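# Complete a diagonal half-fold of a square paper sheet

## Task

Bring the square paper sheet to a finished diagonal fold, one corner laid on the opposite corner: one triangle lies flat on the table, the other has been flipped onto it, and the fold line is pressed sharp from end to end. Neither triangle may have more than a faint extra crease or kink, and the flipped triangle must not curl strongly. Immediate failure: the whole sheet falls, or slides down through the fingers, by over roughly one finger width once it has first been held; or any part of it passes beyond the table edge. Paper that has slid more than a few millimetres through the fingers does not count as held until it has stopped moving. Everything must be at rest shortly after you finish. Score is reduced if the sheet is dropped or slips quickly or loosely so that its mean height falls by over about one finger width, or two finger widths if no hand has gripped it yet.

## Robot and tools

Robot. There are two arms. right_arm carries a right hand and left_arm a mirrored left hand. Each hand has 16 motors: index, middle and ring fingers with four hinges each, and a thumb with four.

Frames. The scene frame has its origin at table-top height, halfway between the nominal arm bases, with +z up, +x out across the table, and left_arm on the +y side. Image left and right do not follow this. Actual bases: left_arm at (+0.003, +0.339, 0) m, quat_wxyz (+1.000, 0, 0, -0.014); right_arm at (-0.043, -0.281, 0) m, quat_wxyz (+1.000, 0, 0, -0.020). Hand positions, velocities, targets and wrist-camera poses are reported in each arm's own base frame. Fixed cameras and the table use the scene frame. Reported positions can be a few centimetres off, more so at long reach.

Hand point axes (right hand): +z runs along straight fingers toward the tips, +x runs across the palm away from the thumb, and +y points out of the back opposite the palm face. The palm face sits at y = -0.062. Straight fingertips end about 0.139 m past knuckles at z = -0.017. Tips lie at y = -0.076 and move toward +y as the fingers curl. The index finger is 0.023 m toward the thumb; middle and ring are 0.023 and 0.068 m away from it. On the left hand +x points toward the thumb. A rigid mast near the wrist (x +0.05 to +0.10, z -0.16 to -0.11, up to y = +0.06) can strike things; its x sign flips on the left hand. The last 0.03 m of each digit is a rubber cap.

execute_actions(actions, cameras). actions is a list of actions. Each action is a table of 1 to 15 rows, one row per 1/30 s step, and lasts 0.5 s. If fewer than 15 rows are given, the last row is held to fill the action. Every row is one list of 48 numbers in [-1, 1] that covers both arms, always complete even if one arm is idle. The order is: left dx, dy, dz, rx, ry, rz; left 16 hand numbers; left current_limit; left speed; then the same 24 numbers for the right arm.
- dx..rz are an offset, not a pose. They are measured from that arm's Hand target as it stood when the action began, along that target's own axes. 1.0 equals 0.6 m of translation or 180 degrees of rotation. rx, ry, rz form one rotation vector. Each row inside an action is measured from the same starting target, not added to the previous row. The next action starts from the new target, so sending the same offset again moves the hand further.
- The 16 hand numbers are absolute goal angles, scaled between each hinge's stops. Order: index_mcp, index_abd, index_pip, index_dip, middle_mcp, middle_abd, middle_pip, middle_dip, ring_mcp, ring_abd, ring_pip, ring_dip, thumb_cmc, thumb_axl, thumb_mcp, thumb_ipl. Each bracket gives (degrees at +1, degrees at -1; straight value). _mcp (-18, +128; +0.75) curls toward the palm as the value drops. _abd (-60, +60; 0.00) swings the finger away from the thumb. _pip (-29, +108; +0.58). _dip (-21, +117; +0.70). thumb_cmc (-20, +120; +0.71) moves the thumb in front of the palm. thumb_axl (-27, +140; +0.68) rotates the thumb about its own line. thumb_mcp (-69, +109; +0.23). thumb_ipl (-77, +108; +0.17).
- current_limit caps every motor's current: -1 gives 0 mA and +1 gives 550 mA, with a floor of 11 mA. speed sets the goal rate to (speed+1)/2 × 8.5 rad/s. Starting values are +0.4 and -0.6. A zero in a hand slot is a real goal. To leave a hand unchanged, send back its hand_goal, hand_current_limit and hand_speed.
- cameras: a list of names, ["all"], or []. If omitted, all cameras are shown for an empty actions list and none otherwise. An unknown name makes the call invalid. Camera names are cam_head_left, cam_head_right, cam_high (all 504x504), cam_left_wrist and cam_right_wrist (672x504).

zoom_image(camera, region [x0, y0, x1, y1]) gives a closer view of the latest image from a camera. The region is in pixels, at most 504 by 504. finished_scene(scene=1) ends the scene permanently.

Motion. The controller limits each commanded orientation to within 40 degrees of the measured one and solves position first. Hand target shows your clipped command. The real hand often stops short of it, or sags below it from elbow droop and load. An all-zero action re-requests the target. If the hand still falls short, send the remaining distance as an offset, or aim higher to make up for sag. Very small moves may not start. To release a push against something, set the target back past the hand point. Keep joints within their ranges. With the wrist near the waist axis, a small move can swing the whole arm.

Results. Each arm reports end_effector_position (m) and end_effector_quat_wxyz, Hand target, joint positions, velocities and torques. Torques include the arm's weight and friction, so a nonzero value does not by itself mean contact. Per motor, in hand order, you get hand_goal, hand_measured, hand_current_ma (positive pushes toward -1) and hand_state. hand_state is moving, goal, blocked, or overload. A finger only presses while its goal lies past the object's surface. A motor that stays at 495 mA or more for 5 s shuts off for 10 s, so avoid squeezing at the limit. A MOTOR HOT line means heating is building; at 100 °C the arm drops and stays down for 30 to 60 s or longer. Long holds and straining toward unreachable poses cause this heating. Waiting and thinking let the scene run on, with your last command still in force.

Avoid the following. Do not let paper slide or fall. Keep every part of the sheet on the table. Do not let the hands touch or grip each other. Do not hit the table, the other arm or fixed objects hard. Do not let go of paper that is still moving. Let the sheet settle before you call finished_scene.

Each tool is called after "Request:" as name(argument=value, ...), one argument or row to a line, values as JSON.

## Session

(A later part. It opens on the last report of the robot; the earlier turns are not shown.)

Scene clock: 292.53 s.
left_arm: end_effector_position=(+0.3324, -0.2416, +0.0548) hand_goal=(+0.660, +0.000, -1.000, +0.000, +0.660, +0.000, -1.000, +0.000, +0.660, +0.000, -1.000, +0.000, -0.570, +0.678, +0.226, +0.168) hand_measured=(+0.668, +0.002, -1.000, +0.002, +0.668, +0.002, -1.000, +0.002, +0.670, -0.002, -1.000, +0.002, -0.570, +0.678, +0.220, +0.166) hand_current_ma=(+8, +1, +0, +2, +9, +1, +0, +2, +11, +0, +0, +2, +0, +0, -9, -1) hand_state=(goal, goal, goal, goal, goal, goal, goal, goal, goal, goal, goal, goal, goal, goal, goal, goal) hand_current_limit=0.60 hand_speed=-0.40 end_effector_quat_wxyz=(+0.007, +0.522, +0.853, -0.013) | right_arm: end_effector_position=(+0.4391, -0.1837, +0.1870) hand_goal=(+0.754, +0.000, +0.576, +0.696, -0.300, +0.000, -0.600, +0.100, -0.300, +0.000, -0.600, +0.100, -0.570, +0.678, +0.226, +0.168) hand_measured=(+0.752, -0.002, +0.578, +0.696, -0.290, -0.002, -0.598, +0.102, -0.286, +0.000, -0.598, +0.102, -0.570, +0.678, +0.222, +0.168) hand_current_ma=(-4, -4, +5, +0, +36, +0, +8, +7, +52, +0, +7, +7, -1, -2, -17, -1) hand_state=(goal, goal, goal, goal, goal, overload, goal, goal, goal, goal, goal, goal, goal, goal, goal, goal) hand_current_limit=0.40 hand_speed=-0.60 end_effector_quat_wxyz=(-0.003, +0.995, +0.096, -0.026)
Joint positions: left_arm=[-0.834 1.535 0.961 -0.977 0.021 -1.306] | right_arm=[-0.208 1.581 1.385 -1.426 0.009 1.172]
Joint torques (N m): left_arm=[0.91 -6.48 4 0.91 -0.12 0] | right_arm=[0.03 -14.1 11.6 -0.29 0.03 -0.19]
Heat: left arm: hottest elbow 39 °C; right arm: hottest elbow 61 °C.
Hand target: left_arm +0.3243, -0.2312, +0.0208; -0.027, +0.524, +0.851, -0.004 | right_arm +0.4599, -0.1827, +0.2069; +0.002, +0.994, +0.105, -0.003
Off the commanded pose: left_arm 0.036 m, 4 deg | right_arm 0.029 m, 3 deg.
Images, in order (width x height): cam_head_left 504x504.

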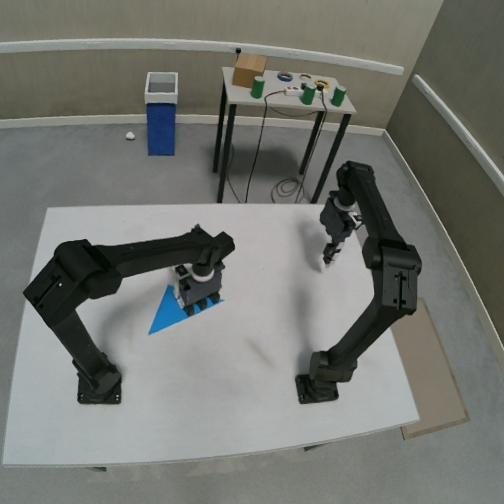

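Request:
execute_actions(
  actions=[
    [[0.0205,-0.0083,0.065,0.0044,0.0145,0,0.66,0,-1,0,0.66,0,-1,0,0.66,0,-1,0,-0.571,0.678,0.226,0.168,0.6,-0.4,0,0,0,0,0,0,0.754,0,0.576,0.696,-0.3,0,-0.6,0.1,-0.3,0,-0.6,0.1,-0.571,0.678,0.226,0.168,0.4,-0.6]],
    [[0.0175,-0.0053,0.065,0.0044,0.0145,0,0.66,0,-1,0,0.66,0,-1,0,0.66,0,-1,0,-0.571,0.678,0.226,0.168,0.6,-0.4,0,0,0,0,0,0,0.754,0,0.576,0.696,-0.3,0,-0.6,0.1,-0.3,0,-0.6,0.1,-0.571,0.678,0.226,0.168,0.4,-0.6]],
  ],
  cameras=["cam_head_left"],
)

Request:
zoom_image(
  camera="cam_head_left",
  region=[150, 270, 230, 350],
)

Scene clock: 293.93 s.
left_arm: end_effector_position=(+0.3290, -0.2357, +0.0480) hand_goal=(+0.660, +0.000, -1.000, +0.000, +0.660, +0.000, -1.000, +0.000, +0.660, +0.000, -1.000, +0.000, -0.570, +0.678, +0.226, +0.168) hand_measured=(+0.684, +0.010, -1.000, +0.002, +0.672, +0.002, -1.000, +0.002, +0.668, -0.002, -1.000, +0.002, -0.570, +0.678, +0.220, +0.166) hand_current_ma=(+43, +9, +0, +2, +17, +1, +0, +2, +10, +0, +0, +2, +0, +0, -9, -1) hand_state=(blocked, goal, goal, goal, goal, goal, goal, goal, goal, goal, goal, goal, goal, goal, goal, goal) hand_current_limit=0.60 hand_speed=-0.40 end_effector_quat_wxyz=(+0.010, +0.522, +0.853, -0.009) | right_arm: end_effector_position=(+0.4391, -0.1837, +0.1870) hand_goal=(+0.754, +0.000, +0.576, +0.696, -0.300, +0.000, -0.600, +0.100, -0.300, +0.000, -0.600, +0.100, -0.570, +0.678, +0.226, +0.168) hand_measured=(+0.752, -0.002, +0.578, +0.696, -0.290, -0.002, -0.598, +0.102, -0.286, +0.000, -0.598, +0.102, -0.570, +0.678, +0.222, +0.168) hand_current_ma=(-4, -4, +5, +0, +36, +0, +8, +7, +52, +0, +7, +7, -1, -2, -17, -1) hand_state=(goal, goal, goal, goal, goal, overload, goal, goal, goal, goal, goal, goal, goal, goal, goal, goal) hand_current_limit=0.40 hand_speed=-0.60 end_effector_quat_wxyz=(-0.003, +0.995, +0.096, -0.026)
Joint positions: left_arm=[-0.834 1.529 0.93 -0.948 0.013 -1.306] | right_arm=[-0.208 1.581 1.385 -1.426 0.009 1.172]
Joint torques (N m): left_arm=[0.32 0.85 -1.83 3.44 0.31 -0.1] | right_arm=[0.09 -14.04 11.62 -0.28 0.03 -0.19]
Heat: left arm: hottest elbow 39 °C; right arm: hottest elbow 61 °C.
Hand target: left_arm +0.3015, -0.2113, -0.0552; -0.073, +0.523, +0.849, +0.008 | right_arm +0.4599, -0.1827, +0.2069; +0.002, +0.994, +0.105, -0.003
Off the commanded pose: left_arm 0.109 m, 10 deg | right_arm 0.029 m, 3 deg.
Images, in order (width x height): cam_head_left 504x504.

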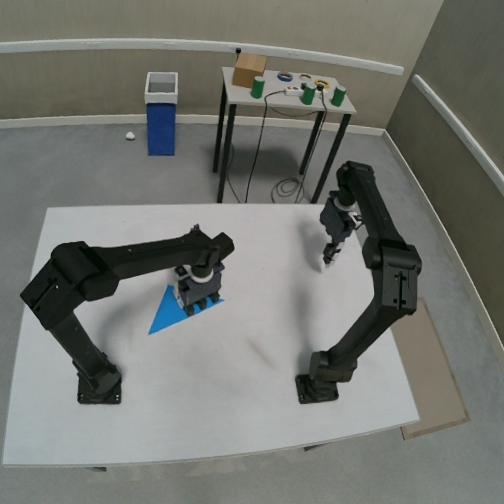

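Scaled by 6.300 from the camera's 504x504 image, which has a finer 720x720 frame.

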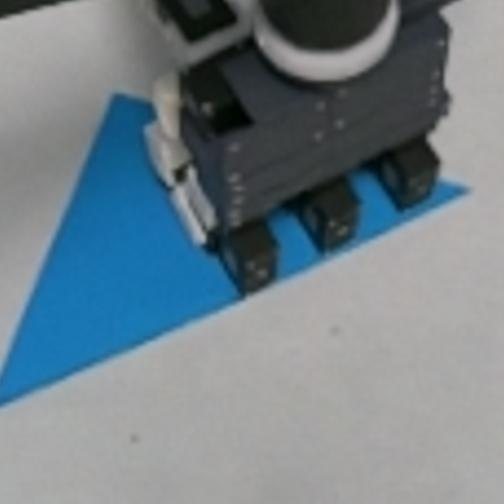

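Request:
execute_actions(
  actions=[
    [[0,0,0,0,-0.014,0,0.66,0,-1,0,0.66,0,-1,0,0.66,0,-1,0,-0.571,0.678,0.226,0.168,0.6,-0.4,0,0,0,0,0,0,0.754,0,0.576,0.696,-0.3,0,-0.6,0.1,-0.3,0,-0.6,0.1,-0.571,0.678,0.226,0.168,0.4,-0.6]],
  ],
  cameras=["cam_head_left"],
)

Scene clock: 294.77 s.
left_arm: end_effector_position=(+0.3275, -0.2355, +0.0494) hand_goal=(+0.660, +0.000, -1.000, +0.000, +0.660, +0.000, -1.000, +0.000, +0.660, +0.000, -1.000, +0.000, -0.570, +0.678, +0.226, +0.168) hand_measured=(+0.688, +0.018, -1.000, +0.002, +0.668, +0.002, -1.000, +0.002, +0.668, -0.002, -1.000, +0.002, -0.570, +0.678, +0.220, +0.166) hand_current_ma=(+55, +23, +0, +2, +10, +1, +0, +2, +8, +0, +0, +2, +0, +0, -9, -1) hand_state=(blocked, goal, goal, goal, goal, goal, goal, goal, goal, goal, goal, goal, goal, goal, goal, goal) hand_current_limit=0.60 hand_speed=-0.40 end_effector_quat_wxyz=(+0.028, +0.524, +0.851, -0.018) | right_arm: end_effector_position=(+0.4391, -0.1837, +0.1870) hand_goal=(+0.754, +0.000, +0.576, +0.696, -0.300, +0.000, -0.600, +0.100, -0.300, +0.000, -0.600, +0.100, -0.570, +0.678, +0.226, +0.168) hand_measured=(+0.752, -0.002, +0.578, +0.696, -0.290, -0.002, -0.598, +0.102, -0.286, +0.000, -0.598, +0.102, -0.570, +0.678, +0.222, +0.168) hand_current_ma=(-4, -4, +5, +0, +36, +0, +8, +7, +52, +0, +7, +7, -1, -2, -17, -1) hand_state=(goal, goal, goal, goal, goal, overload, goal, goal, goal, goal, goal, goal, goal, goal, goal, goal) hand_current_limit=0.40 hand_speed=-0.60 end_effector_quat_wxyz=(-0.003, +0.995, +0.096, -0.026)
Joint positions: left_arm=[-0.834 1.498 0.9 -0.908 0.018 -1.302] | right_arm=[-0.208 1.581 1.385 -1.426 0.009 1.172]
Joint torques (N m): left_arm=[1.03 1.08 -1.73 3.58 0.53 -0.1] | right_arm=[-0.03 -14.15 11.62 -0.28 0.03 -0.19]
Heat: left arm: hottest elbow 39 °C; right arm: hottest elbow 61 °C.
Hand target: left_arm +0.3016, -0.2115, -0.0552; -0.055, +0.523, +0.851, -0.003 | right_arm +0.4599, -0.1827, +0.2069; +0.002, +0.994, +0.105, -0.003
Off the commanded pose: left_arm 0.110 m, 10 deg | right_arm 0.029 m, 3 deg.
Images, in order (width x height): cam_head_left 504x504.

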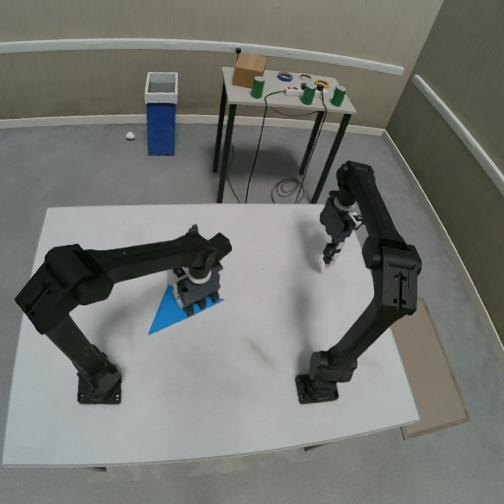

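Request:
execute_actions(
  actions=[
    [[0,0,0,0,0.03,0,0.66,0,-1,0,0.66,0,-1,0,0.66,0,-1,0,-0.571,0.678,0.226,0.168,0.6,-0.4,0,0,0,0,0,0,0.754,0,0.576,0.696,-0.3,0,-0.6,0.1,-0.3,0,-0.6,0.1,-0.571,0.678,0.226,0.168,0.4,-0.6]],
  ],
  cameras=["cam_head_left"],
)

Request:
zoom_image(
  camera="cam_head_left",
  region=[150, 270, 230, 350],
)

Scene clock: 295.57 s.
left_arm: end_effector_position=(+0.3292, -0.2364, +0.0484) hand_goal=(+0.660, +0.000, -1.000, +0.000, +0.660, +0.000, -1.000, +0.000, +0.660, +0.000, -1.000, +0.000, -0.570, +0.678, +0.226, +0.168) hand_measured=(+0.690, +0.010, -1.000, +0.002, +0.682, +0.002, -1.000, +0.002, +0.672, -0.002, -1.000, +0.002, -0.570, +0.678, +0.220, +0.166) hand_current_ma=(+62, +9, +0, +2, +36, +1, +0, +2, +15, +0, +0, +2, +0, +0, -9, -1) hand_state=(blocked, goal, goal, goal, blocked, goal, goal, goal, goal, goal, goal, goal, goal, goal, goal, goal) hand_current_limit=0.60 hand_speed=-0.40 end_effector_quat_wxyz=(+0.007, +0.522, +0.853, -0.003) | right_arm: end_effector_position=(+0.4391, -0.1837, +0.1870) hand_goal=(+0.754, +0.000, +0.576, +0.696, -0.300, +0.000, -0.600, +0.100, -0.300, +0.000, -0.600, +0.100, -0.570, +0.678, +0.226, +0.168) hand_measured=(+0.752, -0.002, +0.578, +0.696, -0.290, -0.002, -0.598, +0.102, -0.286, +0.000, -0.598, +0.102, -0.570, +0.678, +0.222, +0.168) hand_current_ma=(-4, -4, +5, +0, +36, +0, +8, +7, +52, +0, +7, +7, -1, -2, -17, -1) hand_state=(goal, goal, goal, goal, goal, overload, goal, goal, goal, goal, goal, goal, goal, goal, goal, goal) hand_current_limit=0.40 hand_speed=-0.60 end_effector_quat_wxyz=(-0.003, +0.995, +0.096, -0.026)
Joint positions: left_arm=[-0.84 1.536 0.937 -0.957 0.002 -1.312] | right_arm=[-0.208 1.581 1.385 -1.426 0.009 1.172]
Joint torques (N m): left_arm=[0.5 2.43 0.06 1.83 0.21 -0.1] | right_arm=[-0.03 -14.04 11.62 -0.28 0.03 -0.19]
Heat: left arm: hottest elbow 39 °C; right arm: hottest elbow 61 °C.
Hand target: left_arm +0.3016, -0.2114, -0.0551; -0.095, +0.522, +0.847, +0.021 | right_arm +0.4599, -0.1827, +0.2069; +0.002, +0.994, +0.105, -0.003
Off the commanded pose: left_arm 0.110 m, 12 deg | right_arm 0.029 m, 3 deg.
Images, in order (width x height): cam_head_left 504x504.

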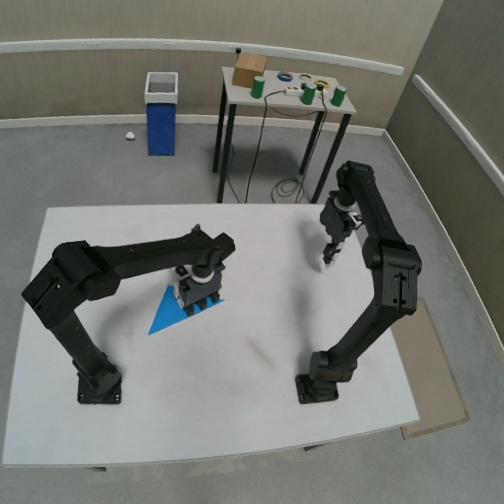

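Scaled by 6.300 from the camera's 504x504 image, which has a finer 720x720 frame.

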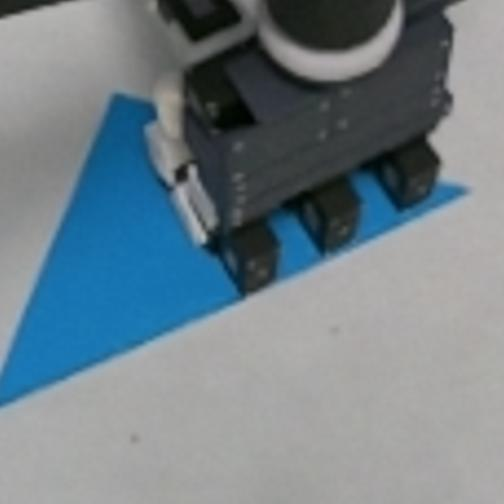

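Request:
execute_actions(
  actions=[
    [[0,0,0.02,0,0.025,0,0.66,0,-1,0,0.66,0,-1,0,0.66,0,-1,0,-0.571,0.678,0.226,0.168,0.6,-0.4,0,0,0,0,0,0,0.754,0,0.576,0.696,-0.3,0,-0.6,0.1,-0.3,0,-0.6,0.1,-0.571,0.678,0.226,0.168,0.4,-0.6]],
  ],
)

Scene clock: 296.37 s.
left_arm: end_effector_position=(+0.3309, -0.2376, +0.0490) hand_goal=(+0.660, +0.000, -1.000, +0.000, +0.660, +0.000, -1.000, +0.000, +0.660, +0.000, -1.000, +0.000, -0.570, +0.678, +0.226, +0.168) hand_measured=(+0.670, +0.004, -1.000, +0.002, +0.682, +0.002, -1.000, +0.002, +0.692, +0.010, -1.000, +0.002, -0.570, +0.678, +0.220, +0.166) hand_current_ma=(+13, +2, +0, +2, +37, +2, +0, +2, +63, +10, +0, +2, +0, +0, -9, -1) hand_state=(goal, goal, goal, goal, blocked, goal, goal, goal, blocked, goal, goal, goal, goal, goal, goal, goal) hand_current_limit=0.60 hand_speed=-0.40 end_effector_quat_wxyz=(-0.005, +0.521, +0.853, +0.005) | right_arm: end_effector_position=(+0.4391, -0.1837, +0.1870) hand_goal=(+0.754, +0.000, +0.576, +0.696, -0.300, +0.000, -0.600, +0.100, -0.300, +0.000, -0.600, +0.100, -0.570, +0.678, +0.226, +0.168) hand_measured=(+0.752, -0.002, +0.578, +0.696, -0.290, -0.002, -0.598, +0.102, -0.286, +0.000, -0.598, +0.102, -0.570, +0.678, +0.222, +0.168) hand_current_ma=(-4, -4, +5, +0, +36, +0, +8, +7, +52, +0, +7, +7, -1, -2, -17, -1) hand_state=(goal, goal, goal, goal, goal, overload, goal, goal, goal, goal, goal, goal, goal, goal, goal, goal) hand_current_limit=0.40 hand_speed=-0.60 end_effector_quat_wxyz=(-0.003, +0.995, +0.096, -0.026)
Joint positions: left_arm=[-0.842 1.558 0.963 -0.989 -0.007 -1.316] | right_arm=[-0.208 1.581 1.385 -1.426 0.009 1.172]
Joint torques (N m): left_arm=[0.03 4.31 0.28 0.99 -0.17 -0.13] | right_arm=[0.15 -14.1 11.59 -0.29 0.03 -0.2]
Heat: left arm: hottest elbow 39 °C; right arm: hottest elbow 61 °C.
Hand target: left_arm +0.2999, -0.2098, -0.0669; -0.128, +0.521, +0.843, +0.042 | right_arm +0.4599, -0.1827, +0.2069; +0.002, +0.994, +0.105, -0.003
Off the commanded pose: left_arm 0.123 m, 15 deg | right_arm 0.029 m, 3 deg.

Request:
execute_actions(
  actions=[
    [[-0.009,0.0143,-0.223,-0.0132,-0.0848,0,0.66,0,-1,0,0.66,0,-1,0,0.66,0,-1,0,-0.571,0.678,0.226,0.168,0.6,-0.4,0,0,0,0,0,0,0.754,0,0.576,0.696,-0.3,0,-0.6,0.1,-0.3,0,-0.6,0.1,-0.571,0.678,0.226,0.168,0.4,-0.6]],
    [[0,0,-0.06,0,0,0,0.66,0,-1,0,0.66,0,-1,0,0.66,0,-1,0,-0.571,0.678,0.226,0.168,0.6,-0.4,0,0,0,0,0,0,0.754,0,0.576,0.696,-0.3,0,-0.6,0.1,-0.3,0,-0.6,0.1,-0.571,0.678,0.226,0.168,0.4,-0.6]],
    [[-0.045,0,0.01,0,0,0,0.66,0,-1,0,0.66,0,-1,0,0.66,0,-1,0,-0.571,0.678,0.226,0.168,0.6,-0.4,0,0,0,0,0,0,0.754,0,0.576,0.696,-0.3,0,-0.6,0.1,-0.3,0,-0.6,0.1,-0.571,0.678,0.226,0.168,0.4,-0.6]],
  ],
  cameras=["cam_head_left"],
)

Request:
zoom_image(
  camera="cam_head_left",
  region=[150, 270, 230, 350],
)

Scene clock: 298.47 s.
left_arm: end_effector_position=(+0.3380, -0.2484, +0.0803) hand_goal=(+0.660, +0.000, -1.000, +0.000, +0.660, +0.000, -1.000, +0.000, +0.660, +0.000, -1.000, +0.000, -0.570, +0.678, +0.226, +0.168) hand_measured=(+0.666, +0.004, -1.000, +0.002, +0.666, +0.002, -1.000, +0.002, +0.666, +0.004, -1.000, +0.002, -0.570, +0.678, +0.220, +0.166) hand_current_ma=(+7, +2, +0, +2, +7, +1, +0, +2, +6, +2, +0, +2, +0, +0, -9, -1) hand_state=(goal, goal, goal, goal, goal, goal, goal, goal, goal, goal, goal, goal, goal, goal, goal, goal) hand_current_limit=0.60 hand_speed=-0.40 end_effector_quat_wxyz=(-0.018, +0.524, +0.852, -0.005) | right_arm: end_effector_position=(+0.4391, -0.1837, +0.1870) hand_goal=(+0.754, +0.000, +0.576, +0.696, -0.300, +0.000, -0.600, +0.100, -0.300, +0.000, -0.600, +0.100, -0.570, +0.678, +0.226, +0.168) hand_measured=(+0.752, -0.002, +0.578, +0.696, -0.290, -0.002, -0.598, +0.102, -0.286, +0.000, -0.598, +0.102, -0.570, +0.678, +0.222, +0.168) hand_current_ma=(-4, -4, +5, +0, +36, +0, +8, +7, +52, +0, +7, +7, -1, -2, -17, -1) hand_state=(goal, goal, goal, goal, goal, overload, goal, goal, goal, goal, goal, goal, goal, goal, goal, goal) hand_current_limit=0.40 hand_speed=-0.60 end_effector_quat_wxyz=(-0.003, +0.995, +0.096, -0.026)
Joint positions: left_arm=[-0.835 1.55 1.057 -1.11 0.021 -1.303] | right_arm=[-0.208 1.581 1.385 -1.426 0.009 1.172]
Joint torques (N m): left_arm=[0.38 -11.16 9.26 0.24 -0.15 -0.15] | right_arm=[0.03 -14.1 11.6 -0.28 0.03 -0.19]
Heat: left arm: hottest elbow 39 °C; right arm: hottest elbow 61 °C.
Hand target: left_arm +0.3455, -0.2616, +0.0902; -0.004, +0.525, +0.851, -0.010 | right_arm +0.4599, -0.1827, +0.2069; +0.002, +0.994, +0.105, -0.003
Off the commanded pose: left_arm 0.018 m, 2 deg | right_arm 0.029 m, 3 deg.
Images, in order (width x height): cam_head_left 504x504.

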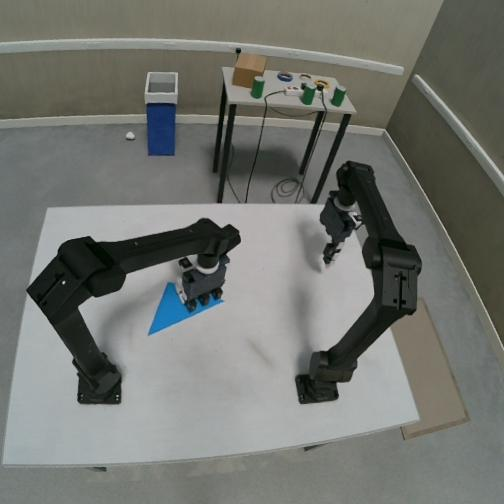

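Scaled by 6.300 from the camera's 504x504 image, which has a finer 720x720 frame.

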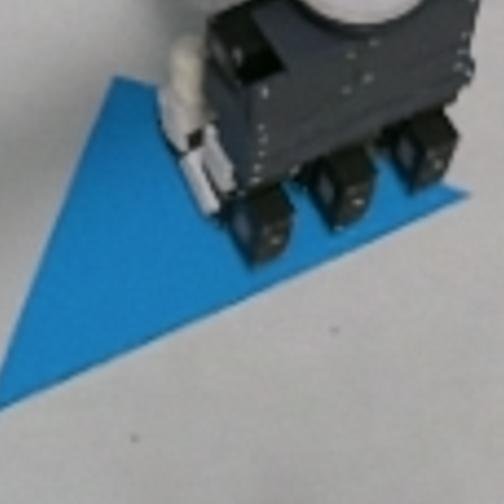

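Request:
execute_actions(
  actions=[
    [[-0.018,0,0.02,0,0,0,0.66,0,-1,0,0.66,0,-1,0,0.66,0,-1,0,-0.571,0.678,0.226,0.168,0.6,-0.4,0,0,0,0,0,0,0.754,0,0.576,0.696,-0.3,0,-0.6,0.1,-0.3,0,-0.6,0.1,-0.571,0.678,0.226,0.168,0.4,-0.6]],
  ],
  cameras=["cam_head_left"],
)

Request:
zoom_image(
  camera="cam_head_left",
  region=[150, 270, 230, 350],
)

Scene clock: 299.30 s.
left_arm: end_effector_position=(+0.3407, -0.2539, +0.0675) hand_goal=(+0.660, +0.000, -1.000, +0.000, +0.660, +0.000, -1.000, +0.000, +0.660, +0.000, -1.000, +0.000, -0.570, +0.678, +0.226, +0.168) hand_measured=(+0.666, +0.004, -1.000, +0.002, +0.666, +0.002, -1.000, +0.002, +0.666, +0.004, -1.000, +0.002, -0.570, +0.678, +0.220, +0.166) hand_current_ma=(+7, +2, +0, +2, +7, +1, +0, +2, +6, +2, +0, +2, +0, +0, -9, -1) hand_state=(goal, goal, goal, goal, goal, goal, goal, goal, goal, goal, goal, goal, goal, goal, goal, goal) hand_current_limit=0.60 hand_speed=-0.40 end_effector_quat_wxyz=(-0.025, +0.525, +0.851, -0.004) | right_arm: end_effector_position=(+0.4391, -0.1837, +0.1870) hand_goal=(+0.754, +0.000, +0.576, +0.696, -0.300, +0.000, -0.600, +0.100, -0.300, +0.000, -0.600, +0.100, -0.570, +0.678, +0.226, +0.168) hand_measured=(+0.752, -0.002, +0.578, +0.696, -0.290, -0.002, -0.598, +0.102, -0.286, +0.000, -0.598, +0.102, -0.570, +0.678, +0.222, +0.168) hand_current_ma=(-4, -4, +5, +0, +36, +0, +8, +7, +52, +0, +7, +7, -1, -2, -17, -1) hand_state=(goal, goal, goal, goal, goal, overload, goal, goal, goal, goal, goal, goal, goal, goal, goal, goal) hand_current_limit=0.40 hand_speed=-0.60 end_effector_quat_wxyz=(-0.003, +0.995, +0.096, -0.026)
Joint positions: left_arm=[-0.839 1.589 1.065 -1.092 0.021 -1.304] | right_arm=[-0.208 1.581 1.385 -1.426 0.009 1.172]
Joint torques (N m): left_arm=[0.09 -11.11 9.37 0.49 -0.14 -0.22] | right_arm=[0.09 -14.1 11.62 -0.28 0.03 -0.19]
Heat: left arm: hottest elbow 39 °C; right arm: hottest elbow 61 °C.
Hand target: left_arm +0.3501, -0.2714, +0.0783; -0.004, +0.525, +0.851, -0.010 | right_arm +0.4599, -0.1827, +0.2069; +0.002, +0.994, +0.105, -0.003
Off the commanded pose: left_arm 0.023 m, 3 deg | right_arm 0.029 m, 3 deg.
Images, in order (width x height): cam_head_left 504x504.

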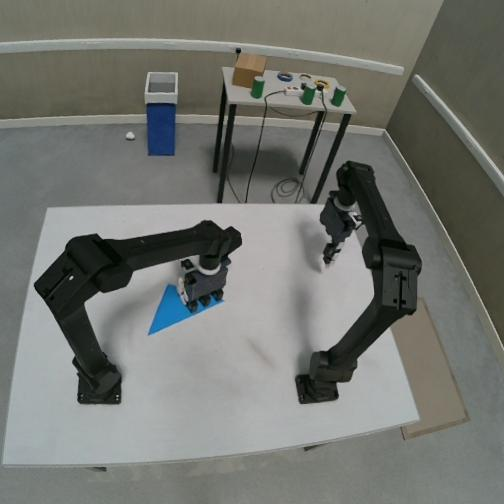

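Scaled by 6.300 from the camera's 504x504 image, which has a finer 720x720 frame.

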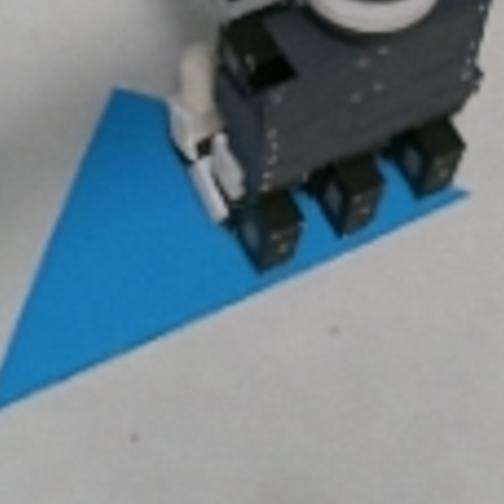

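Request:
execute_actions(
  actions=[
    [[0,0,-0.025,0,0,0,0.66,0,-1,0,0.66,0,-1,0,0.66,0,-1,0,-0.571,0.678,0.226,0.168,0.6,-0.4,0,0,0,0,0,0,0.754,0,0.576,0.696,-0.3,0,-0.6,0.1,-0.3,0,-0.6,0.1,-0.571,0.678,0.226,0.168,0.4,-0.6]],
    [[0,0,0.01,0,0,0,0.66,0,-1,0,0.66,0,-1,0,0.66,0,-1,0,-0.571,0.678,0.226,0.168,0.6,-0.4,0,0,0,0,0,0,0.754,0,0.576,0.696,-0.3,0,-0.6,0.1,-0.3,0,-0.6,0.1,-0.571,0.678,0.226,0.168,0.4,-0.6]],
  ],
  cameras=["cam_head_left"],
)

Request:
zoom_image(
  camera="cam_head_left",
  region=[150, 270, 230, 350],
)

Scene clock: 300.67 s.
left_arm: end_effector_position=(+0.3438, -0.2573, +0.0768) hand_goal=(+0.660, +0.000, -1.000, +0.000, +0.660, +0.000, -1.000, +0.000, +0.660, +0.000, -1.000, +0.000, -0.570, +0.678, +0.226, +0.168) hand_measured=(+0.666, +0.004, -1.000, +0.002, +0.666, +0.002, -1.000, +0.002, +0.666, +0.004, -1.000, +0.002, -0.570, +0.678, +0.220, +0.166) hand_current_ma=(+7, +2, +0, +2, +7, +1, +0, +2, +6, +2, +0, +2, +0, +0, -9, -1) hand_state=(goal, goal, goal, goal, goal, goal, goal, goal, goal, goal, goal, goal, goal, goal, goal, goal) hand_current_limit=0.60 hand_speed=-0.40 end_effector_quat_wxyz=(-0.022, +0.525, +0.851, -0.004) | right_arm: end_effector_position=(+0.4391, -0.1837, +0.1870) hand_goal=(+0.754, +0.000, +0.576, +0.696, -0.300, +0.000, -0.600, +0.100, -0.300, +0.000, -0.600, +0.100, -0.570, +0.678, +0.226, +0.168) hand_measured=(+0.752, -0.002, +0.578, +0.696, -0.290, -0.002, -0.598, +0.102, -0.286, +0.000, -0.598, +0.102, -0.570, +0.678, +0.222, +0.168) hand_current_ma=(-4, -4, +5, +0, +36, +0, +8, +7, +52, +0, +7, +7, -1, -2, -17, -1) hand_state=(goal, goal, goal, goal, goal, overload, goal, goal, goal, goal, goal, goal, goal, goal, goal, goal) hand_current_limit=0.40 hand_speed=-0.60 end_effector_quat_wxyz=(-0.003, +0.995, +0.096, -0.026)
Joint positions: left_arm=[-0.839 1.584 1.087 -1.113 0.021 -1.304] | right_arm=[-0.208 1.581 1.385 -1.426 0.009 1.172]
Joint torques (N m): left_arm=[0.38 -11.75 8.81 0.39 -0.18 -0.25] | right_arm=[0.03 -14.04 11.62 -0.28 0.03 -0.19]
Heat: left arm: hottest elbow 39 °C; right arm: hottest elbow 61 °C.
Hand target: left_arm +0.3503, -0.2713, +0.0873; -0.004, +0.525, +0.851, -0.010 | right_arm +0.4599, -0.1827, +0.2069; +0.002, +0.994, +0.105, -0.003
Off the commanded pose: left_arm 0.019 m, 2 deg | right_arm 0.029 m, 3 deg.
Images, in order (width x height): cam_head_left 504x504.

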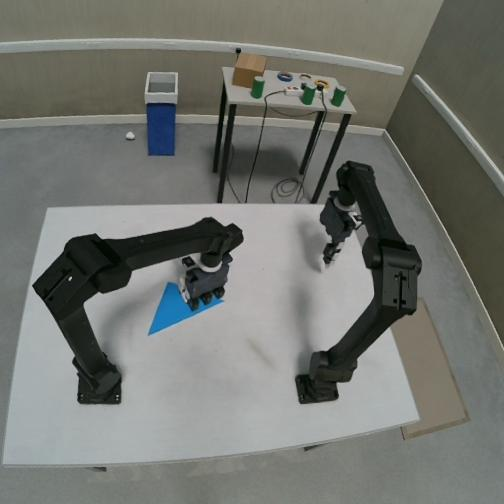

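Scaled by 6.300 from the camera's 504x504 image, which has a finer 720x720 frame.

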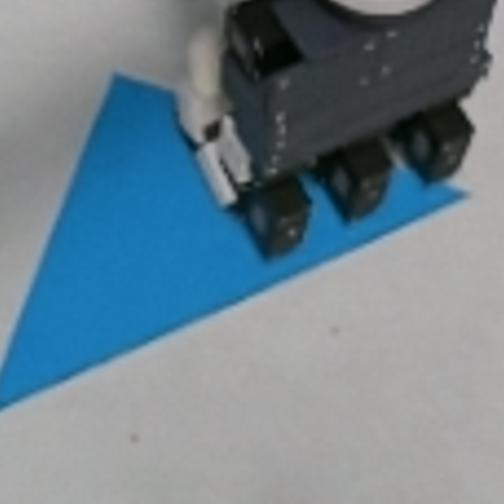

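Request:
execute_actions(
  actions=[
    [[-0.03,0,0.0,0,0,0,0.66,0,-1,0,0.66,0,-1,0,0.66,0,-1,0,-0.571,0.678,0.226,0.168,0.6,-0.4,0,0,0,0,0,0,0.754,0,0.576,0.696,-0.3,0,-0.6,0.1,-0.3,0,-0.6,0.1,-0.571,0.678,0.226,0.168,0.4,-0.6]],
  ],
  cameras=["cam_head_left"],
)

Request:
zoom_image(
  camera="cam_head_left",
  region=[150, 270, 230, 350],
)

Scene clock: 301.50 s.
left_arm: end_effector_position=(+0.3515, -0.2737, +0.0787) hand_goal=(+0.660, +0.000, -1.000, +0.000, +0.660, +0.000, -1.000, +0.000, +0.660, +0.000, -1.000, +0.000, -0.570, +0.678, +0.226, +0.168) hand_measured=(+0.666, +0.004, -1.000, +0.002, +0.666, +0.002, -1.000, +0.002, +0.666, +0.004, -1.000, +0.002, -0.570, +0.678, +0.220, +0.166) hand_current_ma=(+7, +2, +0, +2, +7, +1, +0, +2, +6, +2, +0, +2, +0, +0, -9, -1) hand_state=(goal, goal, goal, goal, goal, goal, goal, goal, goal, goal, goal, goal, goal, goal, goal, goal) hand_current_limit=0.60 hand_speed=-0.40 end_effector_quat_wxyz=(-0.016, +0.527, +0.850, -0.006) | right_arm: end_effector_position=(+0.4391, -0.1837, +0.1870) hand_goal=(+0.754, +0.000, +0.576, +0.696, -0.300, +0.000, -0.600, +0.100, -0.300, +0.000, -0.600, +0.100, -0.570, +0.678, +0.226, +0.168) hand_measured=(+0.752, -0.002, +0.578, +0.696, -0.290, -0.002, -0.598, +0.102, -0.286, +0.000, -0.598, +0.102, -0.570, +0.678, +0.222, +0.168) hand_current_ma=(-4, -4, +5, +0, +36, +0, +8, +7, +52, +0, +7, +7, -1, -2, -17, -1) hand_state=(goal, goal, goal, goal, goal, overload, goal, goal, goal, goal, goal, goal, goal, goal, goal, goal) hand_current_limit=0.40 hand_speed=-0.60 end_effector_quat_wxyz=(-0.003, +0.995, +0.096, -0.026)
Joint positions: left_arm=[-0.851 1.615 1.131 -1.114 0.022 -1.312] | right_arm=[-0.208 1.581 1.385 -1.426 0.009 1.172]
Joint torques (N m): left_arm=[0.56 -11.58 9.46 0.14 -0.2 -0.25] | right_arm=[0.15 -14.1 11.6 -0.28 0.03 -0.19]
Heat: left arm: hottest elbow 39 °C; right arm: hottest elbow 61 °C.
Hand target: left_arm +0.3584, -0.2873, +0.0873; -0.004, +0.525, +0.851, -0.010 | right_arm +0.4599, -0.1827, +0.2069; +0.002, +0.994, +0.105, -0.003
Off the commanded pose: left_arm 0.018 m, 1 deg | right_arm 0.029 m, 3 deg.
Images, in order (width x height): cam_head_left 504x504.

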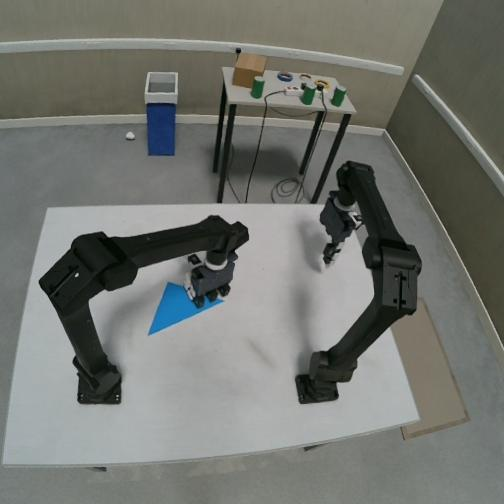

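Scaled by 6.300 from the camera's 504x504 image, which has a finer 720x720 frame.

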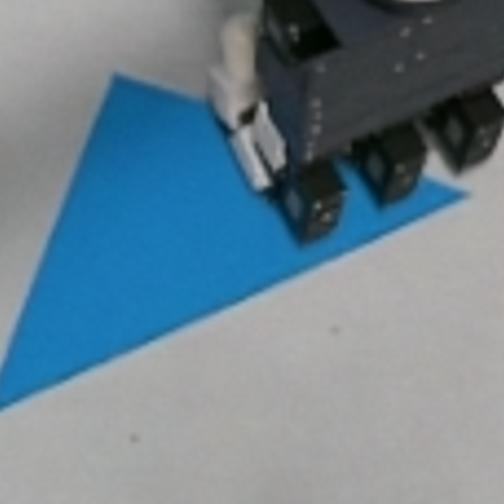

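Request:
execute_actions(
  actions=[
    [[0.032,-0.004,0.028,0,0,0.003,0.66,0,-1,0,0.66,0,-1,0,0.66,0,-1,0,-0.571,0.678,0.226,0.168,0.6,-0.4,0,0,0,0,0,0,0.754,0,0.576,0.696,-0.3,0,-0.6,0.1,-0.3,0,-0.6,0.1,-0.571,0.678,0.226,0.168,0.4,-0.6]],
  ],
  cameras=["cam_head_left"],
)

Request:
zoom_image(
  camera="cam_head_left",
  region=[150, 270, 230, 350],
)

Scene clock: 302.33 s.
left_arm: end_effector_position=(+0.3456, -0.2669, +0.0665) hand_goal=(+0.660, +0.000, -1.000, +0.000, +0.660, +0.000, -1.000, +0.000, +0.660, +0.000, -1.000, +0.000, -0.570, +0.678, +0.226, +0.168) hand_measured=(+0.666, +0.002, -1.000, +0.002, +0.666, +0.002, -1.000, +0.002, +0.666, +0.004, -1.000, +0.002, -0.570, +0.678, +0.220, +0.166) hand_current_ma=(+6, +2, +0, +2, +6, +1, +0, +2, +6, +2, +0, +2, +0, +0, -9, -1) hand_state=(goal, goal, goal, goal, goal, goal, goal, goal, goal, goal, goal, goal, goal, goal, goal, goal) hand_current_limit=0.60 hand_speed=-0.40 end_effector_quat_wxyz=(-0.014, +0.526, +0.850, -0.007) | right_arm: end_effector_position=(+0.4391, -0.1837, +0.1870) hand_goal=(+0.754, +0.000, +0.576, +0.696, -0.300, +0.000, -0.600, +0.100, -0.300, +0.000, -0.600, +0.100, -0.570, +0.678, +0.226, +0.168) hand_measured=(+0.752, -0.002, +0.578, +0.696, -0.290, -0.002, -0.598, +0.102, -0.286, +0.000, -0.598, +0.102, -0.570, +0.678, +0.222, +0.168) hand_current_ma=(-4, -4, +5, +0, +36, +0, +8, +7, +52, +0, +7, +7, -1, -2, -17, -1) hand_state=(goal, goal, goal, goal, goal, overload, goal, goal, goal, goal, goal, goal, goal, goal, goal, goal) hand_current_limit=0.40 hand_speed=-0.60 end_effector_quat_wxyz=(-0.003, +0.995, +0.096, -0.026)
Joint positions: left_arm=[-0.851 1.607 1.085 -1.071 0.022 -1.312] | right_arm=[-0.208 1.581 1.385 -1.426 0.009 1.172]
Joint torques (N m): left_arm=[0.85 -12.22 6.65 0.7 -0.21 -0.07] | right_arm=[0.03 -14.1 11.63 -0.29 0.03 -0.19]
Heat: left arm: hottest elbow 39 °C; right arm: hottest elbow 61 °C.
Hand target: left_arm +0.3473, -0.2714, +0.0705; -0.004, +0.529, +0.849, -0.010 | right_arm +0.4599, -0.1827, +0.2069; +0.002, +0.994, +0.105, -0.003
Off the commanded pose: left_arm 0.006 m, 1 deg | right_arm 0.029 m, 3 deg.
Images, in order (width x height): cam_head_left 504x504.

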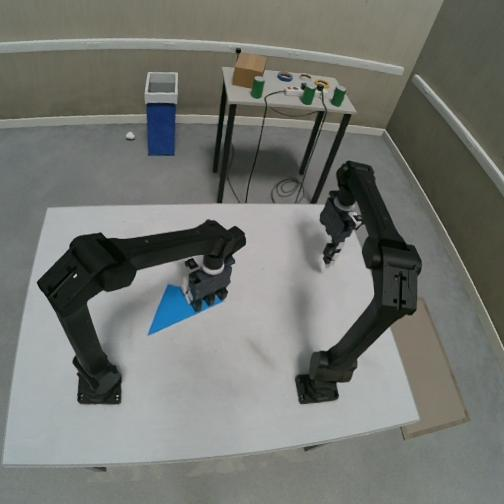

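Scaled by 6.300 from the camera's 504x504 image, which has a finer 720x720 frame.

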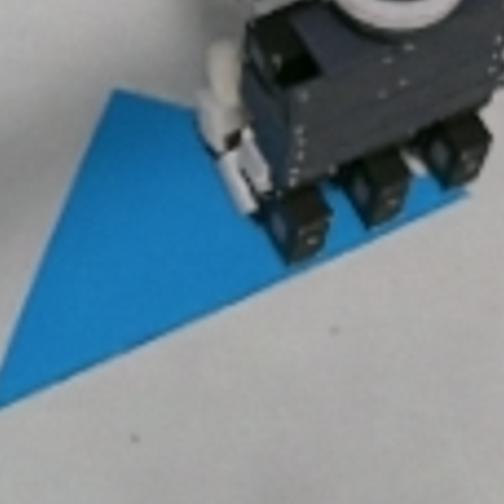

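Request:
execute_actions(
  actions=[
    [[0.003,-0.004,0.018,0,0,0,0.66,0,-1,0,0.66,0,-1,0,0.66,0,-1,0,-0.571,0.678,0.226,0.168,0.6,-0.4,0,0,0,0,0,0,0.754,0,0.576,0.696,-0.3,0,-0.6,0.1,-0.3,0,-0.6,0.1,-0.571,0.678,0.226,0.168,0.4,-0.6]],
    [[0.0175,-0.0053,0.065,0.0044,0.018,0,0.66,0,-1,0,0.66,0,-1,0,0.66,0,-1,0,-0.571,0.678,0.226,0.168,0.6,-0.4,0,0,0,0,0,0,0.754,0,0.576,0.696,-0.3,0,-0.6,0.1,-0.3,0,-0.6,0.1,-0.571,0.678,0.226,0.168,0.4,-0.6]],
  ],
  cameras=["cam_head_left"],
)

Request:
zoom_image(
  camera="cam_head_left",
  region=[150, 270, 230, 350],
)

Scene clock: 303.73 s.
left_arm: end_effector_position=(+0.3462, -0.2683, +0.0562) hand_goal=(+0.660, +0.000, -1.000, +0.000, +0.660, +0.000, -1.000, +0.000, +0.660, +0.000, -1.000, +0.000, -0.570, +0.678, +0.226, +0.168) hand_measured=(+0.666, +0.002, -1.000, +0.002, +0.666, +0.002, -1.000, +0.002, +0.664, +0.002, -1.000, +0.002, -0.570, +0.678, +0.220, +0.166) hand_current_ma=(+5, +2, +0, +2, +6, +1, +0, +2, +5, +2, +0, +2, +0, +0, -10, -1) hand_state=(goal, goal, goal, goal, goal, goal, goal, goal, goal, goal, goal, goal, goal, goal, goal, goal) hand_current_limit=0.60 hand_speed=-0.40 end_effector_quat_wxyz=(-0.002, +0.527, +0.850, -0.011) | right_arm: end_effector_position=(+0.4391, -0.1837, +0.1870) hand_goal=(+0.754, +0.000, +0.576, +0.696, -0.300, +0.000, -0.600, +0.100, -0.300, +0.000, -0.600, +0.100, -0.570, +0.678, +0.226, +0.168) hand_measured=(+0.752, -0.002, +0.578, +0.696, -0.290, -0.002, -0.598, +0.102, -0.286, +0.000, -0.598, +0.102, -0.570, +0.678, +0.222, +0.168) hand_current_ma=(-4, -4, +5, +0, +36, +0, +8, +7, +52, +0, +7, +7, -1, -2, -17, -1) hand_state=(goal, goal, goal, goal, goal, overload, goal, goal, goal, goal, goal, goal, goal, goal, goal, goal) hand_current_limit=0.40 hand_speed=-0.60 end_effector_quat_wxyz=(-0.003, +0.995, +0.096, -0.026)
Joint positions: left_arm=[-0.852 1.61 1.056 -1.015 0.022 -1.312] | right_arm=[-0.208 1.581 1.385 -1.426 0.009 1.172]
Joint torques (N m): left_arm=[0.32 -7.18 4.11 1.22 -0.26 -0.16] | right_arm=[0.03 -14.1 11.63 -0.31 0.03 -0.19]
Heat: left arm: hottest elbow 39 °C; right arm: hottest elbow 61 °C.
Hand target: left_arm +0.3361, -0.2636, +0.0208; -0.032, +0.529, +0.848, -0.001 | right_arm +0.4599, -0.1827, +0.2069; +0.002, +0.994, +0.105, -0.003
Off the commanded pose: left_arm 0.037 m, 4 deg | right_arm 0.029 m, 3 deg.
Images, in order (width x height): cam_head_left 504x504.

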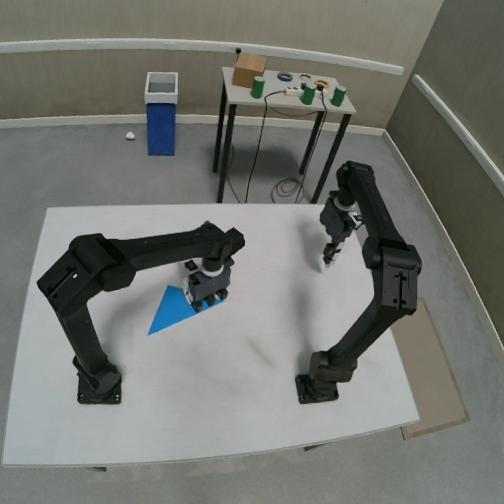

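Scaled by 6.300 from the camera's 504x504 image, which has a finer 720x720 frame.

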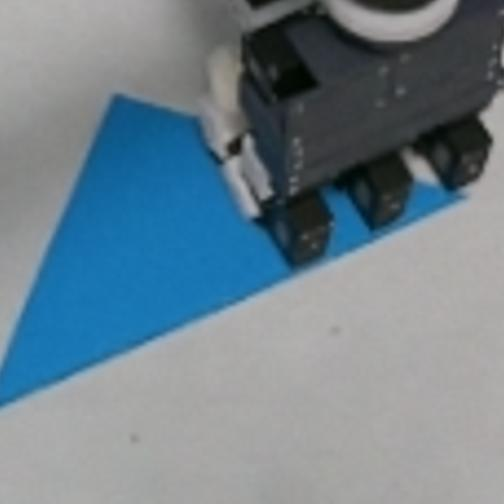

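Request:
execute_actions(
  actions=[
    [[0,-0.010,-0.05,0,0,0,0.66,0,-1,0,0.66,0,-1,0,0.66,0,-1,0,-0.571,0.678,0.226,0.168,0.6,-0.4,0,0,0,0,0,0,0.754,0,0.576,0.696,-0.3,0,-0.6,0.1,-0.3,0,-0.6,0.1,-0.571,0.678,0.226,0.168,0.4,-0.6]],
    [[0,-0.003,0.05,0,0,0,0.66,0,-1,0,0.66,0,-1,0,0.66,0,-1,0,-0.571,0.678,0.226,0.168,0.6,-0.4,0,0,0,0,0,0,0.754,0,0.576,0.696,-0.3,0,-0.6,0.1,-0.3,0,-0.6,0.1,-0.571,0.678,0.226,0.168,0.4,-0.6]],
  ],
  cameras=["cam_head_left"],
)

Request:
zoom_image(
  camera="cam_head_left",
  region=[150, 270, 230, 350],
)

Scene clock: 305.10 s.
left_arm: end_effector_position=(+0.3411, -0.2675, +0.0566) hand_goal=(+0.660, +0.000, -1.000, +0.000, +0.660, +0.000, -1.000, +0.000, +0.660, +0.000, -1.000, +0.000, -0.570, +0.678, +0.226, +0.168) hand_measured=(+0.666, +0.002, -1.000, +0.002, +0.666, +0.002, -1.000, +0.002, +0.668, -0.002, -1.000, +0.002, -0.570, +0.678, +0.220, +0.166) hand_current_ma=(+5, +2, +0, +2, +5, +1, +0, +2, +9, +0, +0, +2, +0, +0, -10, -1) hand_state=(goal, goal, goal, goal, goal, goal, goal, goal, goal, goal, goal, goal, goal, goal, goal, goal) hand_current_limit=0.60 hand_speed=-0.40 end_effector_quat_wxyz=(-0.004, +0.526, +0.851, -0.009) | right_arm: end_effector_position=(+0.4391, -0.1837, +0.1870) hand_goal=(+0.754, +0.000, +0.576, +0.696, -0.300, +0.000, -0.600, +0.100, -0.300, +0.000, -0.600, +0.100, -0.570, +0.678, +0.226, +0.168) hand_measured=(+0.752, -0.002, +0.578, +0.696, -0.290, -0.002, -0.598, +0.102, -0.286, +0.000, -0.598, +0.102, -0.570, +0.678, +0.222, +0.168) hand_current_ma=(-4, -4, +5, +0, +36, +0, +8, +7, +52, +0, +7, +7, -1, -2, -17, -1) hand_state=(goal, goal, goal, goal, goal, overload, goal, goal, goal, goal, goal, goal, goal, goal, goal, goal) hand_current_limit=0.40 hand_speed=-0.60 end_effector_quat_wxyz=(-0.003, +0.995, +0.096, -0.026)
Joint positions: left_arm=[-0.86 1.604 1.05 -1.019 0.019 -1.325] | right_arm=[-0.208 1.581 1.385 -1.426 0.009 1.172]
Joint torques (N m): left_arm=[-0.44 -7.12 4.16 1.46 -0.12 -0.21] | right_arm=[0.03 -14.04 11.6 -0.29 0.02 -0.19]
Heat: left arm: hottest elbow 39 °C; right arm: hottest elbow 61 °C.
Hand target: left_arm +0.3290, -0.2671, +0.0211; -0.032, +0.529, +0.848, -0.001 | right_arm +0.4599, -0.1827, +0.2069; +0.002, +0.994, +0.105, -0.003
Off the commanded pose: left_arm 0.038 m, 3 deg | right_arm 0.029 m, 3 deg.
Images, in order (width x height): cam_head_left 504x504.

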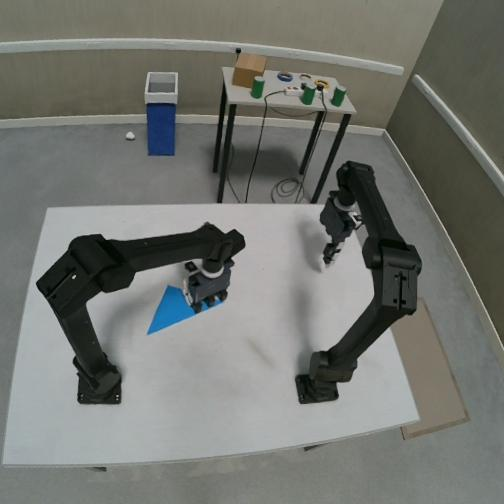

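Scaled by 6.300 from the camera's 504x504 image, which has a finer 720x720 frame.

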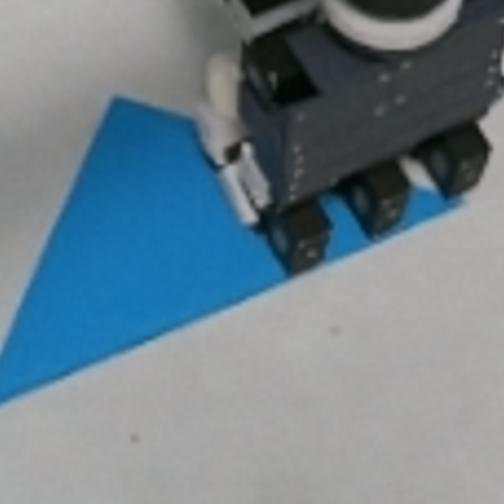

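Request:
execute_actions(
  actions=[
    [[-0.0175,0.0053,-0.13,-0.0044,-0.018,0,0.66,0,-1,0,0.66,0,-1,0,0.66,0,-1,0,-0.571,0.678,0.226,0.168,0.6,-0.4,0,0,0,0,0,0,0.754,0,0.576,0.696,-0.3,0,-0.6,0.1,-0.3,0,-0.6,0.1,-0.571,0.678,0.226,0.168,0.4,-0.6]],
    [[0.00,-0.015,0,0,0,0,0.66,0,-1,0,0.66,0,-1,0,0.66,0,-1,0,-0.571,0.678,0.226,0.168,0.6,-0.4,0,0,0,0,0,0,0.754,0,0.576,0.696,-0.3,0,-0.6,0.1,-0.3,0,-0.6,0.1,-0.571,0.678,0.226,0.168,0.4,-0.6]],
  ],
  cameras=["cam_head_left"],
)

Request:
zoom_image(
  camera="cam_head_left",
  region=[150, 270, 230, 350],
)

Scene clock: 306.57 s.
left_arm: end_effector_position=(+0.3281, -0.2714, +0.0857) hand_goal=(+0.660, +0.000, -1.000, +0.000, +0.660, +0.000, -1.000, +0.000, +0.660, +0.000, -1.000, +0.000, -0.570, +0.678, +0.226, +0.168) hand_measured=(+0.664, +0.002, -1.000, +0.002, +0.664, +0.002, -1.000, +0.002, +0.666, -0.002, -1.000, +0.002, -0.570, +0.678, +0.220, +0.166) hand_current_ma=(+5, +2, +0, +2, +4, +1, +0, +2, +5, -1, +0, +2, +0, +0, -10, -1) hand_state=(goal, goal, goal, goal, goal, goal, goal, goal, goal, goal, goal, goal, goal, goal, goal, goal) hand_current_limit=0.60 hand_speed=-0.40 end_effector_quat_wxyz=(-0.017, +0.531, +0.847, -0.006) | right_arm: end_effector_position=(+0.4391, -0.1837, +0.1870) hand_goal=(+0.754, +0.000, +0.576, +0.696, -0.300, +0.000, -0.600, +0.100, -0.300, +0.000, -0.600, +0.100, -0.570, +0.678, +0.226, +0.168) hand_measured=(+0.752, -0.002, +0.578, +0.696, -0.290, -0.002, -0.598, +0.102, -0.286, +0.000, -0.598, +0.102, -0.570, +0.678, +0.222, +0.168) hand_current_ma=(-4, -4, +5, +0, +36, +0, +8, +7, +52, +0, +7, +7, -1, -2, -17, -1) hand_state=(goal, goal, goal, goal, goal, overload, goal, goal, goal, goal, goal, goal, goal, goal, goal, goal) hand_current_limit=0.40 hand_speed=-0.60 end_effector_quat_wxyz=(-0.003, +0.995, +0.096, -0.026)
Joint positions: left_arm=[-0.889 1.565 1.09 -1.124 0.022 -1.339] | right_arm=[-0.208 1.581 1.385 -1.426 0.009 1.172]
Joint torques (N m): left_arm=[0.67 -12.4 9.13 -0.18 -0.23 -0.25] | right_arm=[0.03 -14.15 11.59 -0.31 0.02 -0.19]
Heat: left arm: hottest elbow 39 °C; right arm: hottest elbow 61 °C.
Hand target: left_arm +0.3327, -0.2815, +0.0985; -0.004, +0.529, +0.849, -0.010 | right_arm +0.4599, -0.1827, +0.2069; +0.002, +0.994, +0.105, -0.003
Off the commanded pose: left_arm 0.017 m, 2 deg | right_arm 0.029 m, 3 deg.
Images, in order (width x height): cam_head_left 504x504.

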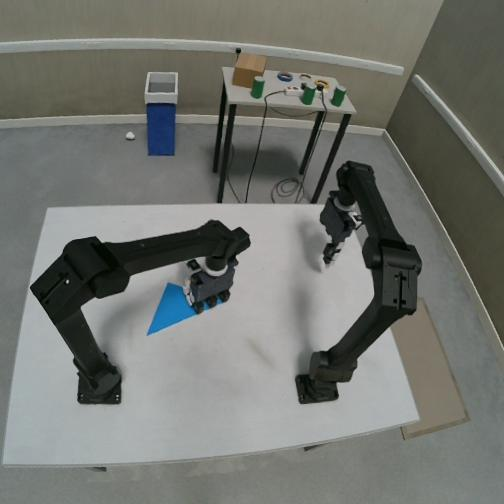

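Scaled by 6.300 from the camera's 504x504 image, which has a finer 720x720 frame.

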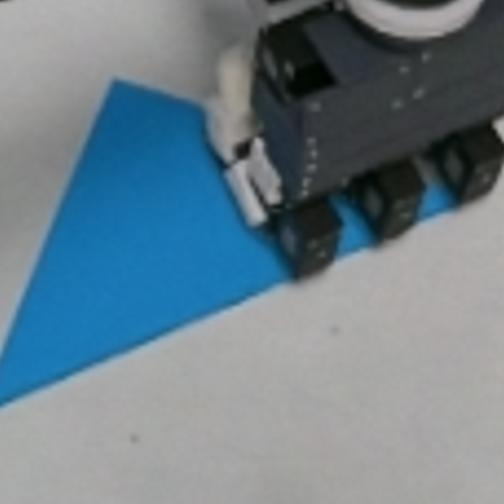

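Request:
execute_actions(
  actions=[
    [[0.00,0.025,-0.06,0,0,0,0.66,0,-1,0,0.66,0,-1,0,0.66,0,-1,0,-0.571,0.678,0.226,0.168,0.6,-0.4,0,0,0,0,0,0,0.754,0,0.576,0.696,-0.3,0,-0.6,0.1,-0.3,0,-0.6,0.1,-0.571,0.678,0.226,0.168,0.4,-0.6]],
  ],
  cameras=["cam_head_left"],
)

Request:
zoom_image(
  camera="cam_head_left",
  region=[140, 270, 240, 350],
)

Scene clock: 307.53 s.
left_arm: end_effector_position=(+0.3373, -0.2673, +0.1229) hand_goal=(+0.660, +0.000, -1.000, +0.000, +0.660, +0.000, -1.000, +0.000, +0.660, +0.000, -1.000, +0.000, -0.570, +0.678, +0.226, +0.168) hand_measured=(+0.664, +0.002, -1.000, +0.002, +0.664, +0.002, -1.000, +0.002, +0.664, -0.002, -1.000, +0.002, -0.570, +0.678, +0.220, +0.166) hand_current_ma=(+5, +2, +0, +2, +4, +1, +0, +2, +4, -1, +0, +2, +0, +0, -10, -1) hand_state=(goal, goal, goal, goal, goal, goal, goal, goal, goal, goal, goal, goal, goal, goal, goal, goal) hand_current_limit=0.60 hand_speed=-0.40 end_effector_quat_wxyz=(-0.014, +0.526, +0.850, -0.007) | right_arm: end_effector_position=(+0.4391, -0.1837, +0.1870) hand_goal=(+0.754, +0.000, +0.576, +0.696, -0.300, +0.000, -0.600, +0.100, -0.300, +0.000, -0.600, +0.100, -0.570, +0.678, +0.226, +0.168) hand_measured=(+0.752, -0.002, +0.578, +0.696, -0.290, -0.002, -0.598, +0.102, -0.286, +0.000, -0.598, +0.102, -0.570, +0.678, +0.222, +0.168) hand_current_ma=(-4, -4, +5, +0, +36, +0, +8, +7, +52, +0, +7, +7, -1, -2, -17, -1) hand_state=(goal, goal, goal, goal, goal, overload, goal, goal, goal, goal, goal, goal, goal, goal, goal, goal) hand_current_limit=0.40 hand_speed=-0.60 end_effector_quat_wxyz=(-0.003, +0.995, +0.096, -0.026)
Joint positions: left_arm=[-0.866 1.529 1.156 -1.22 0.021 -1.329] | right_arm=[-0.208 1.581 1.385 -1.426 0.009 1.172]
Joint torques (N m): left_arm=[1.44 -11.4 9.68 -0.13 -0.21 0.04] | right_arm=[0.03 -14.04 11.6 -0.25 0.03 -0.19]
Heat: left arm: hottest elbow 39 °C; right arm: hottest elbow 61 °C.
Hand target: left_arm +0.3468, -0.2744, +0.1342; -0.004, +0.529, +0.849, -0.010 | right_arm +0.4599, -0.1827, +0.2069; +0.002, +0.994, +0.105, -0.003
Off the commanded pose: left_arm 0.016 m, 1 deg | right_arm 0.029 m, 3 deg.
Images, in order (width x height): cam_head_left 504x504.

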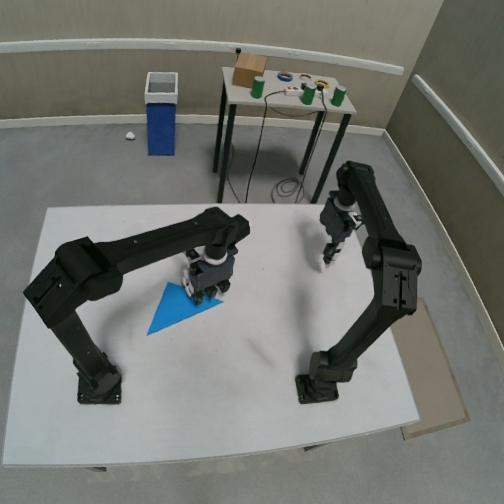

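Scaled by 5.040 from the camera's 504x504 image, which has a finer 720x720 frame.

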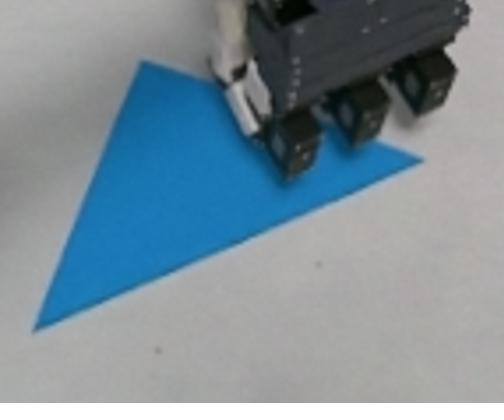

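Request:
execute_actions(
  actions=[
    [[0.012,0.005,0.083,0,0,0.008,0.66,0,-1,0,0.66,0,-1,0,0.66,0,-1,0,-0.571,0.678,0.226,0.168,0.6,-0.4,0,0,0,0,0,0,0.754,0,0.576,0.696,-0.3,0,-0.6,0.1,-0.3,0,-0.6,0.1,-0.571,0.678,0.226,0.168,0.4,-0.6]],
  ],
  cameras=["cam_head_left"],
)

Request:
zoom_image(
  camera="cam_head_left",
  region=[150, 270, 230, 350],
)

Scene clock: 308.60 s.
left_arm: end_effector_position=(+0.3386, -0.2661, +0.0815) hand_goal=(+0.660, +0.000, -1.000, +0.000, +0.660, +0.000, -1.000, +0.000, +0.660, +0.000, -1.000, +0.000, -0.570, +0.678, +0.226, +0.168) hand_measured=(+0.664, +0.002, -1.000, +0.002, +0.664, +0.002, -1.000, +0.002, +0.664, -0.002, -1.000, +0.002, -0.570, +0.678, +0.220, +0.166) hand_current_ma=(+4, +2, +0, +2, +4, +1, +0, +2, +4, -1, +0, +2, +0, +0, -9, -1) hand_state=(goal, goal, goal, goal, goal, goal, goal, goal, goal, goal, goal, goal, goal, goal, goal, goal) hand_current_limit=0.60 hand_speed=-0.40 end_effector_quat_wxyz=(-0.013, +0.538, +0.843, -0.007) | right_arm: end_effector_position=(+0.4391, -0.1837, +0.1870) hand_goal=(+0.754, +0.000, +0.576, +0.696, -0.300, +0.000, -0.600, +0.100, -0.300, +0.000, -0.600, +0.100, -0.570, +0.678, +0.226, +0.168) hand_measured=(+0.752, -0.002, +0.578, +0.696, -0.290, -0.002, -0.598, +0.102, -0.286, +0.000, -0.598, +0.102, -0.570, +0.678, +0.222, +0.168) hand_current_ma=(-4, -4, +5, +0, +36, +0, +8, +7, +52, +0, +7, +7, -1, -2, -17, -1) hand_state=(goal, goal, goal, goal, goal, overload, goal, goal, goal, goal, goal, goal, goal, goal, goal, goal) hand_current_limit=0.40 hand_speed=-0.60 end_effector_quat_wxyz=(-0.003, +0.995, +0.096, -0.026)
Joint positions: left_arm=[-0.862 1.568 1.081 -1.105 0.021 -1.296] | right_arm=[-0.208 1.581 1.385 -1.426 0.009 1.172]
Joint torques (N m): left_arm=[1.96 -11.93 7.13 0.68 -0.2 0.04] | right_arm=[0.03 -14.1 11.63 -0.27 0.03 -0.19]
Heat: left arm: hottest elbow 39 °C; right arm: hottest elbow 61 °C.
Hand target: left_arm +0.3453, -0.2671, +0.0841; -0.004, +0.539, +0.842, -0.010 | right_arm +0.4599, -0.1827, +0.2069; +0.002, +0.994, +0.105, -0.003
Off the commanded pose: left_arm 0.008 m, 1 deg | right_arm 0.029 m, 3 deg.
Images, in order (width x height): cam_head_left 504x504.

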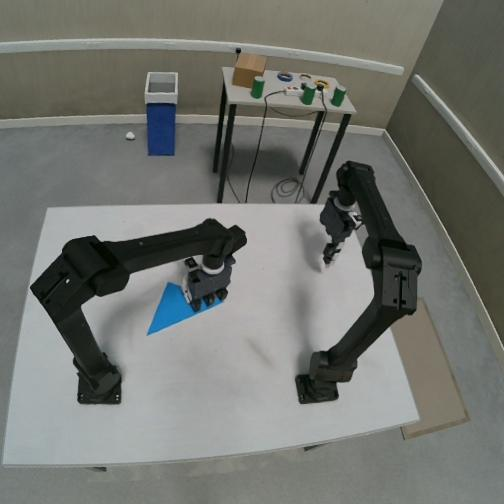

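Scaled by 6.300 from the camera's 504x504 image, which has a finer 720x720 frame.

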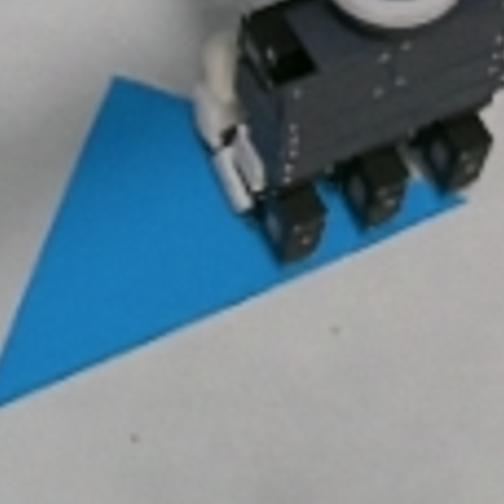

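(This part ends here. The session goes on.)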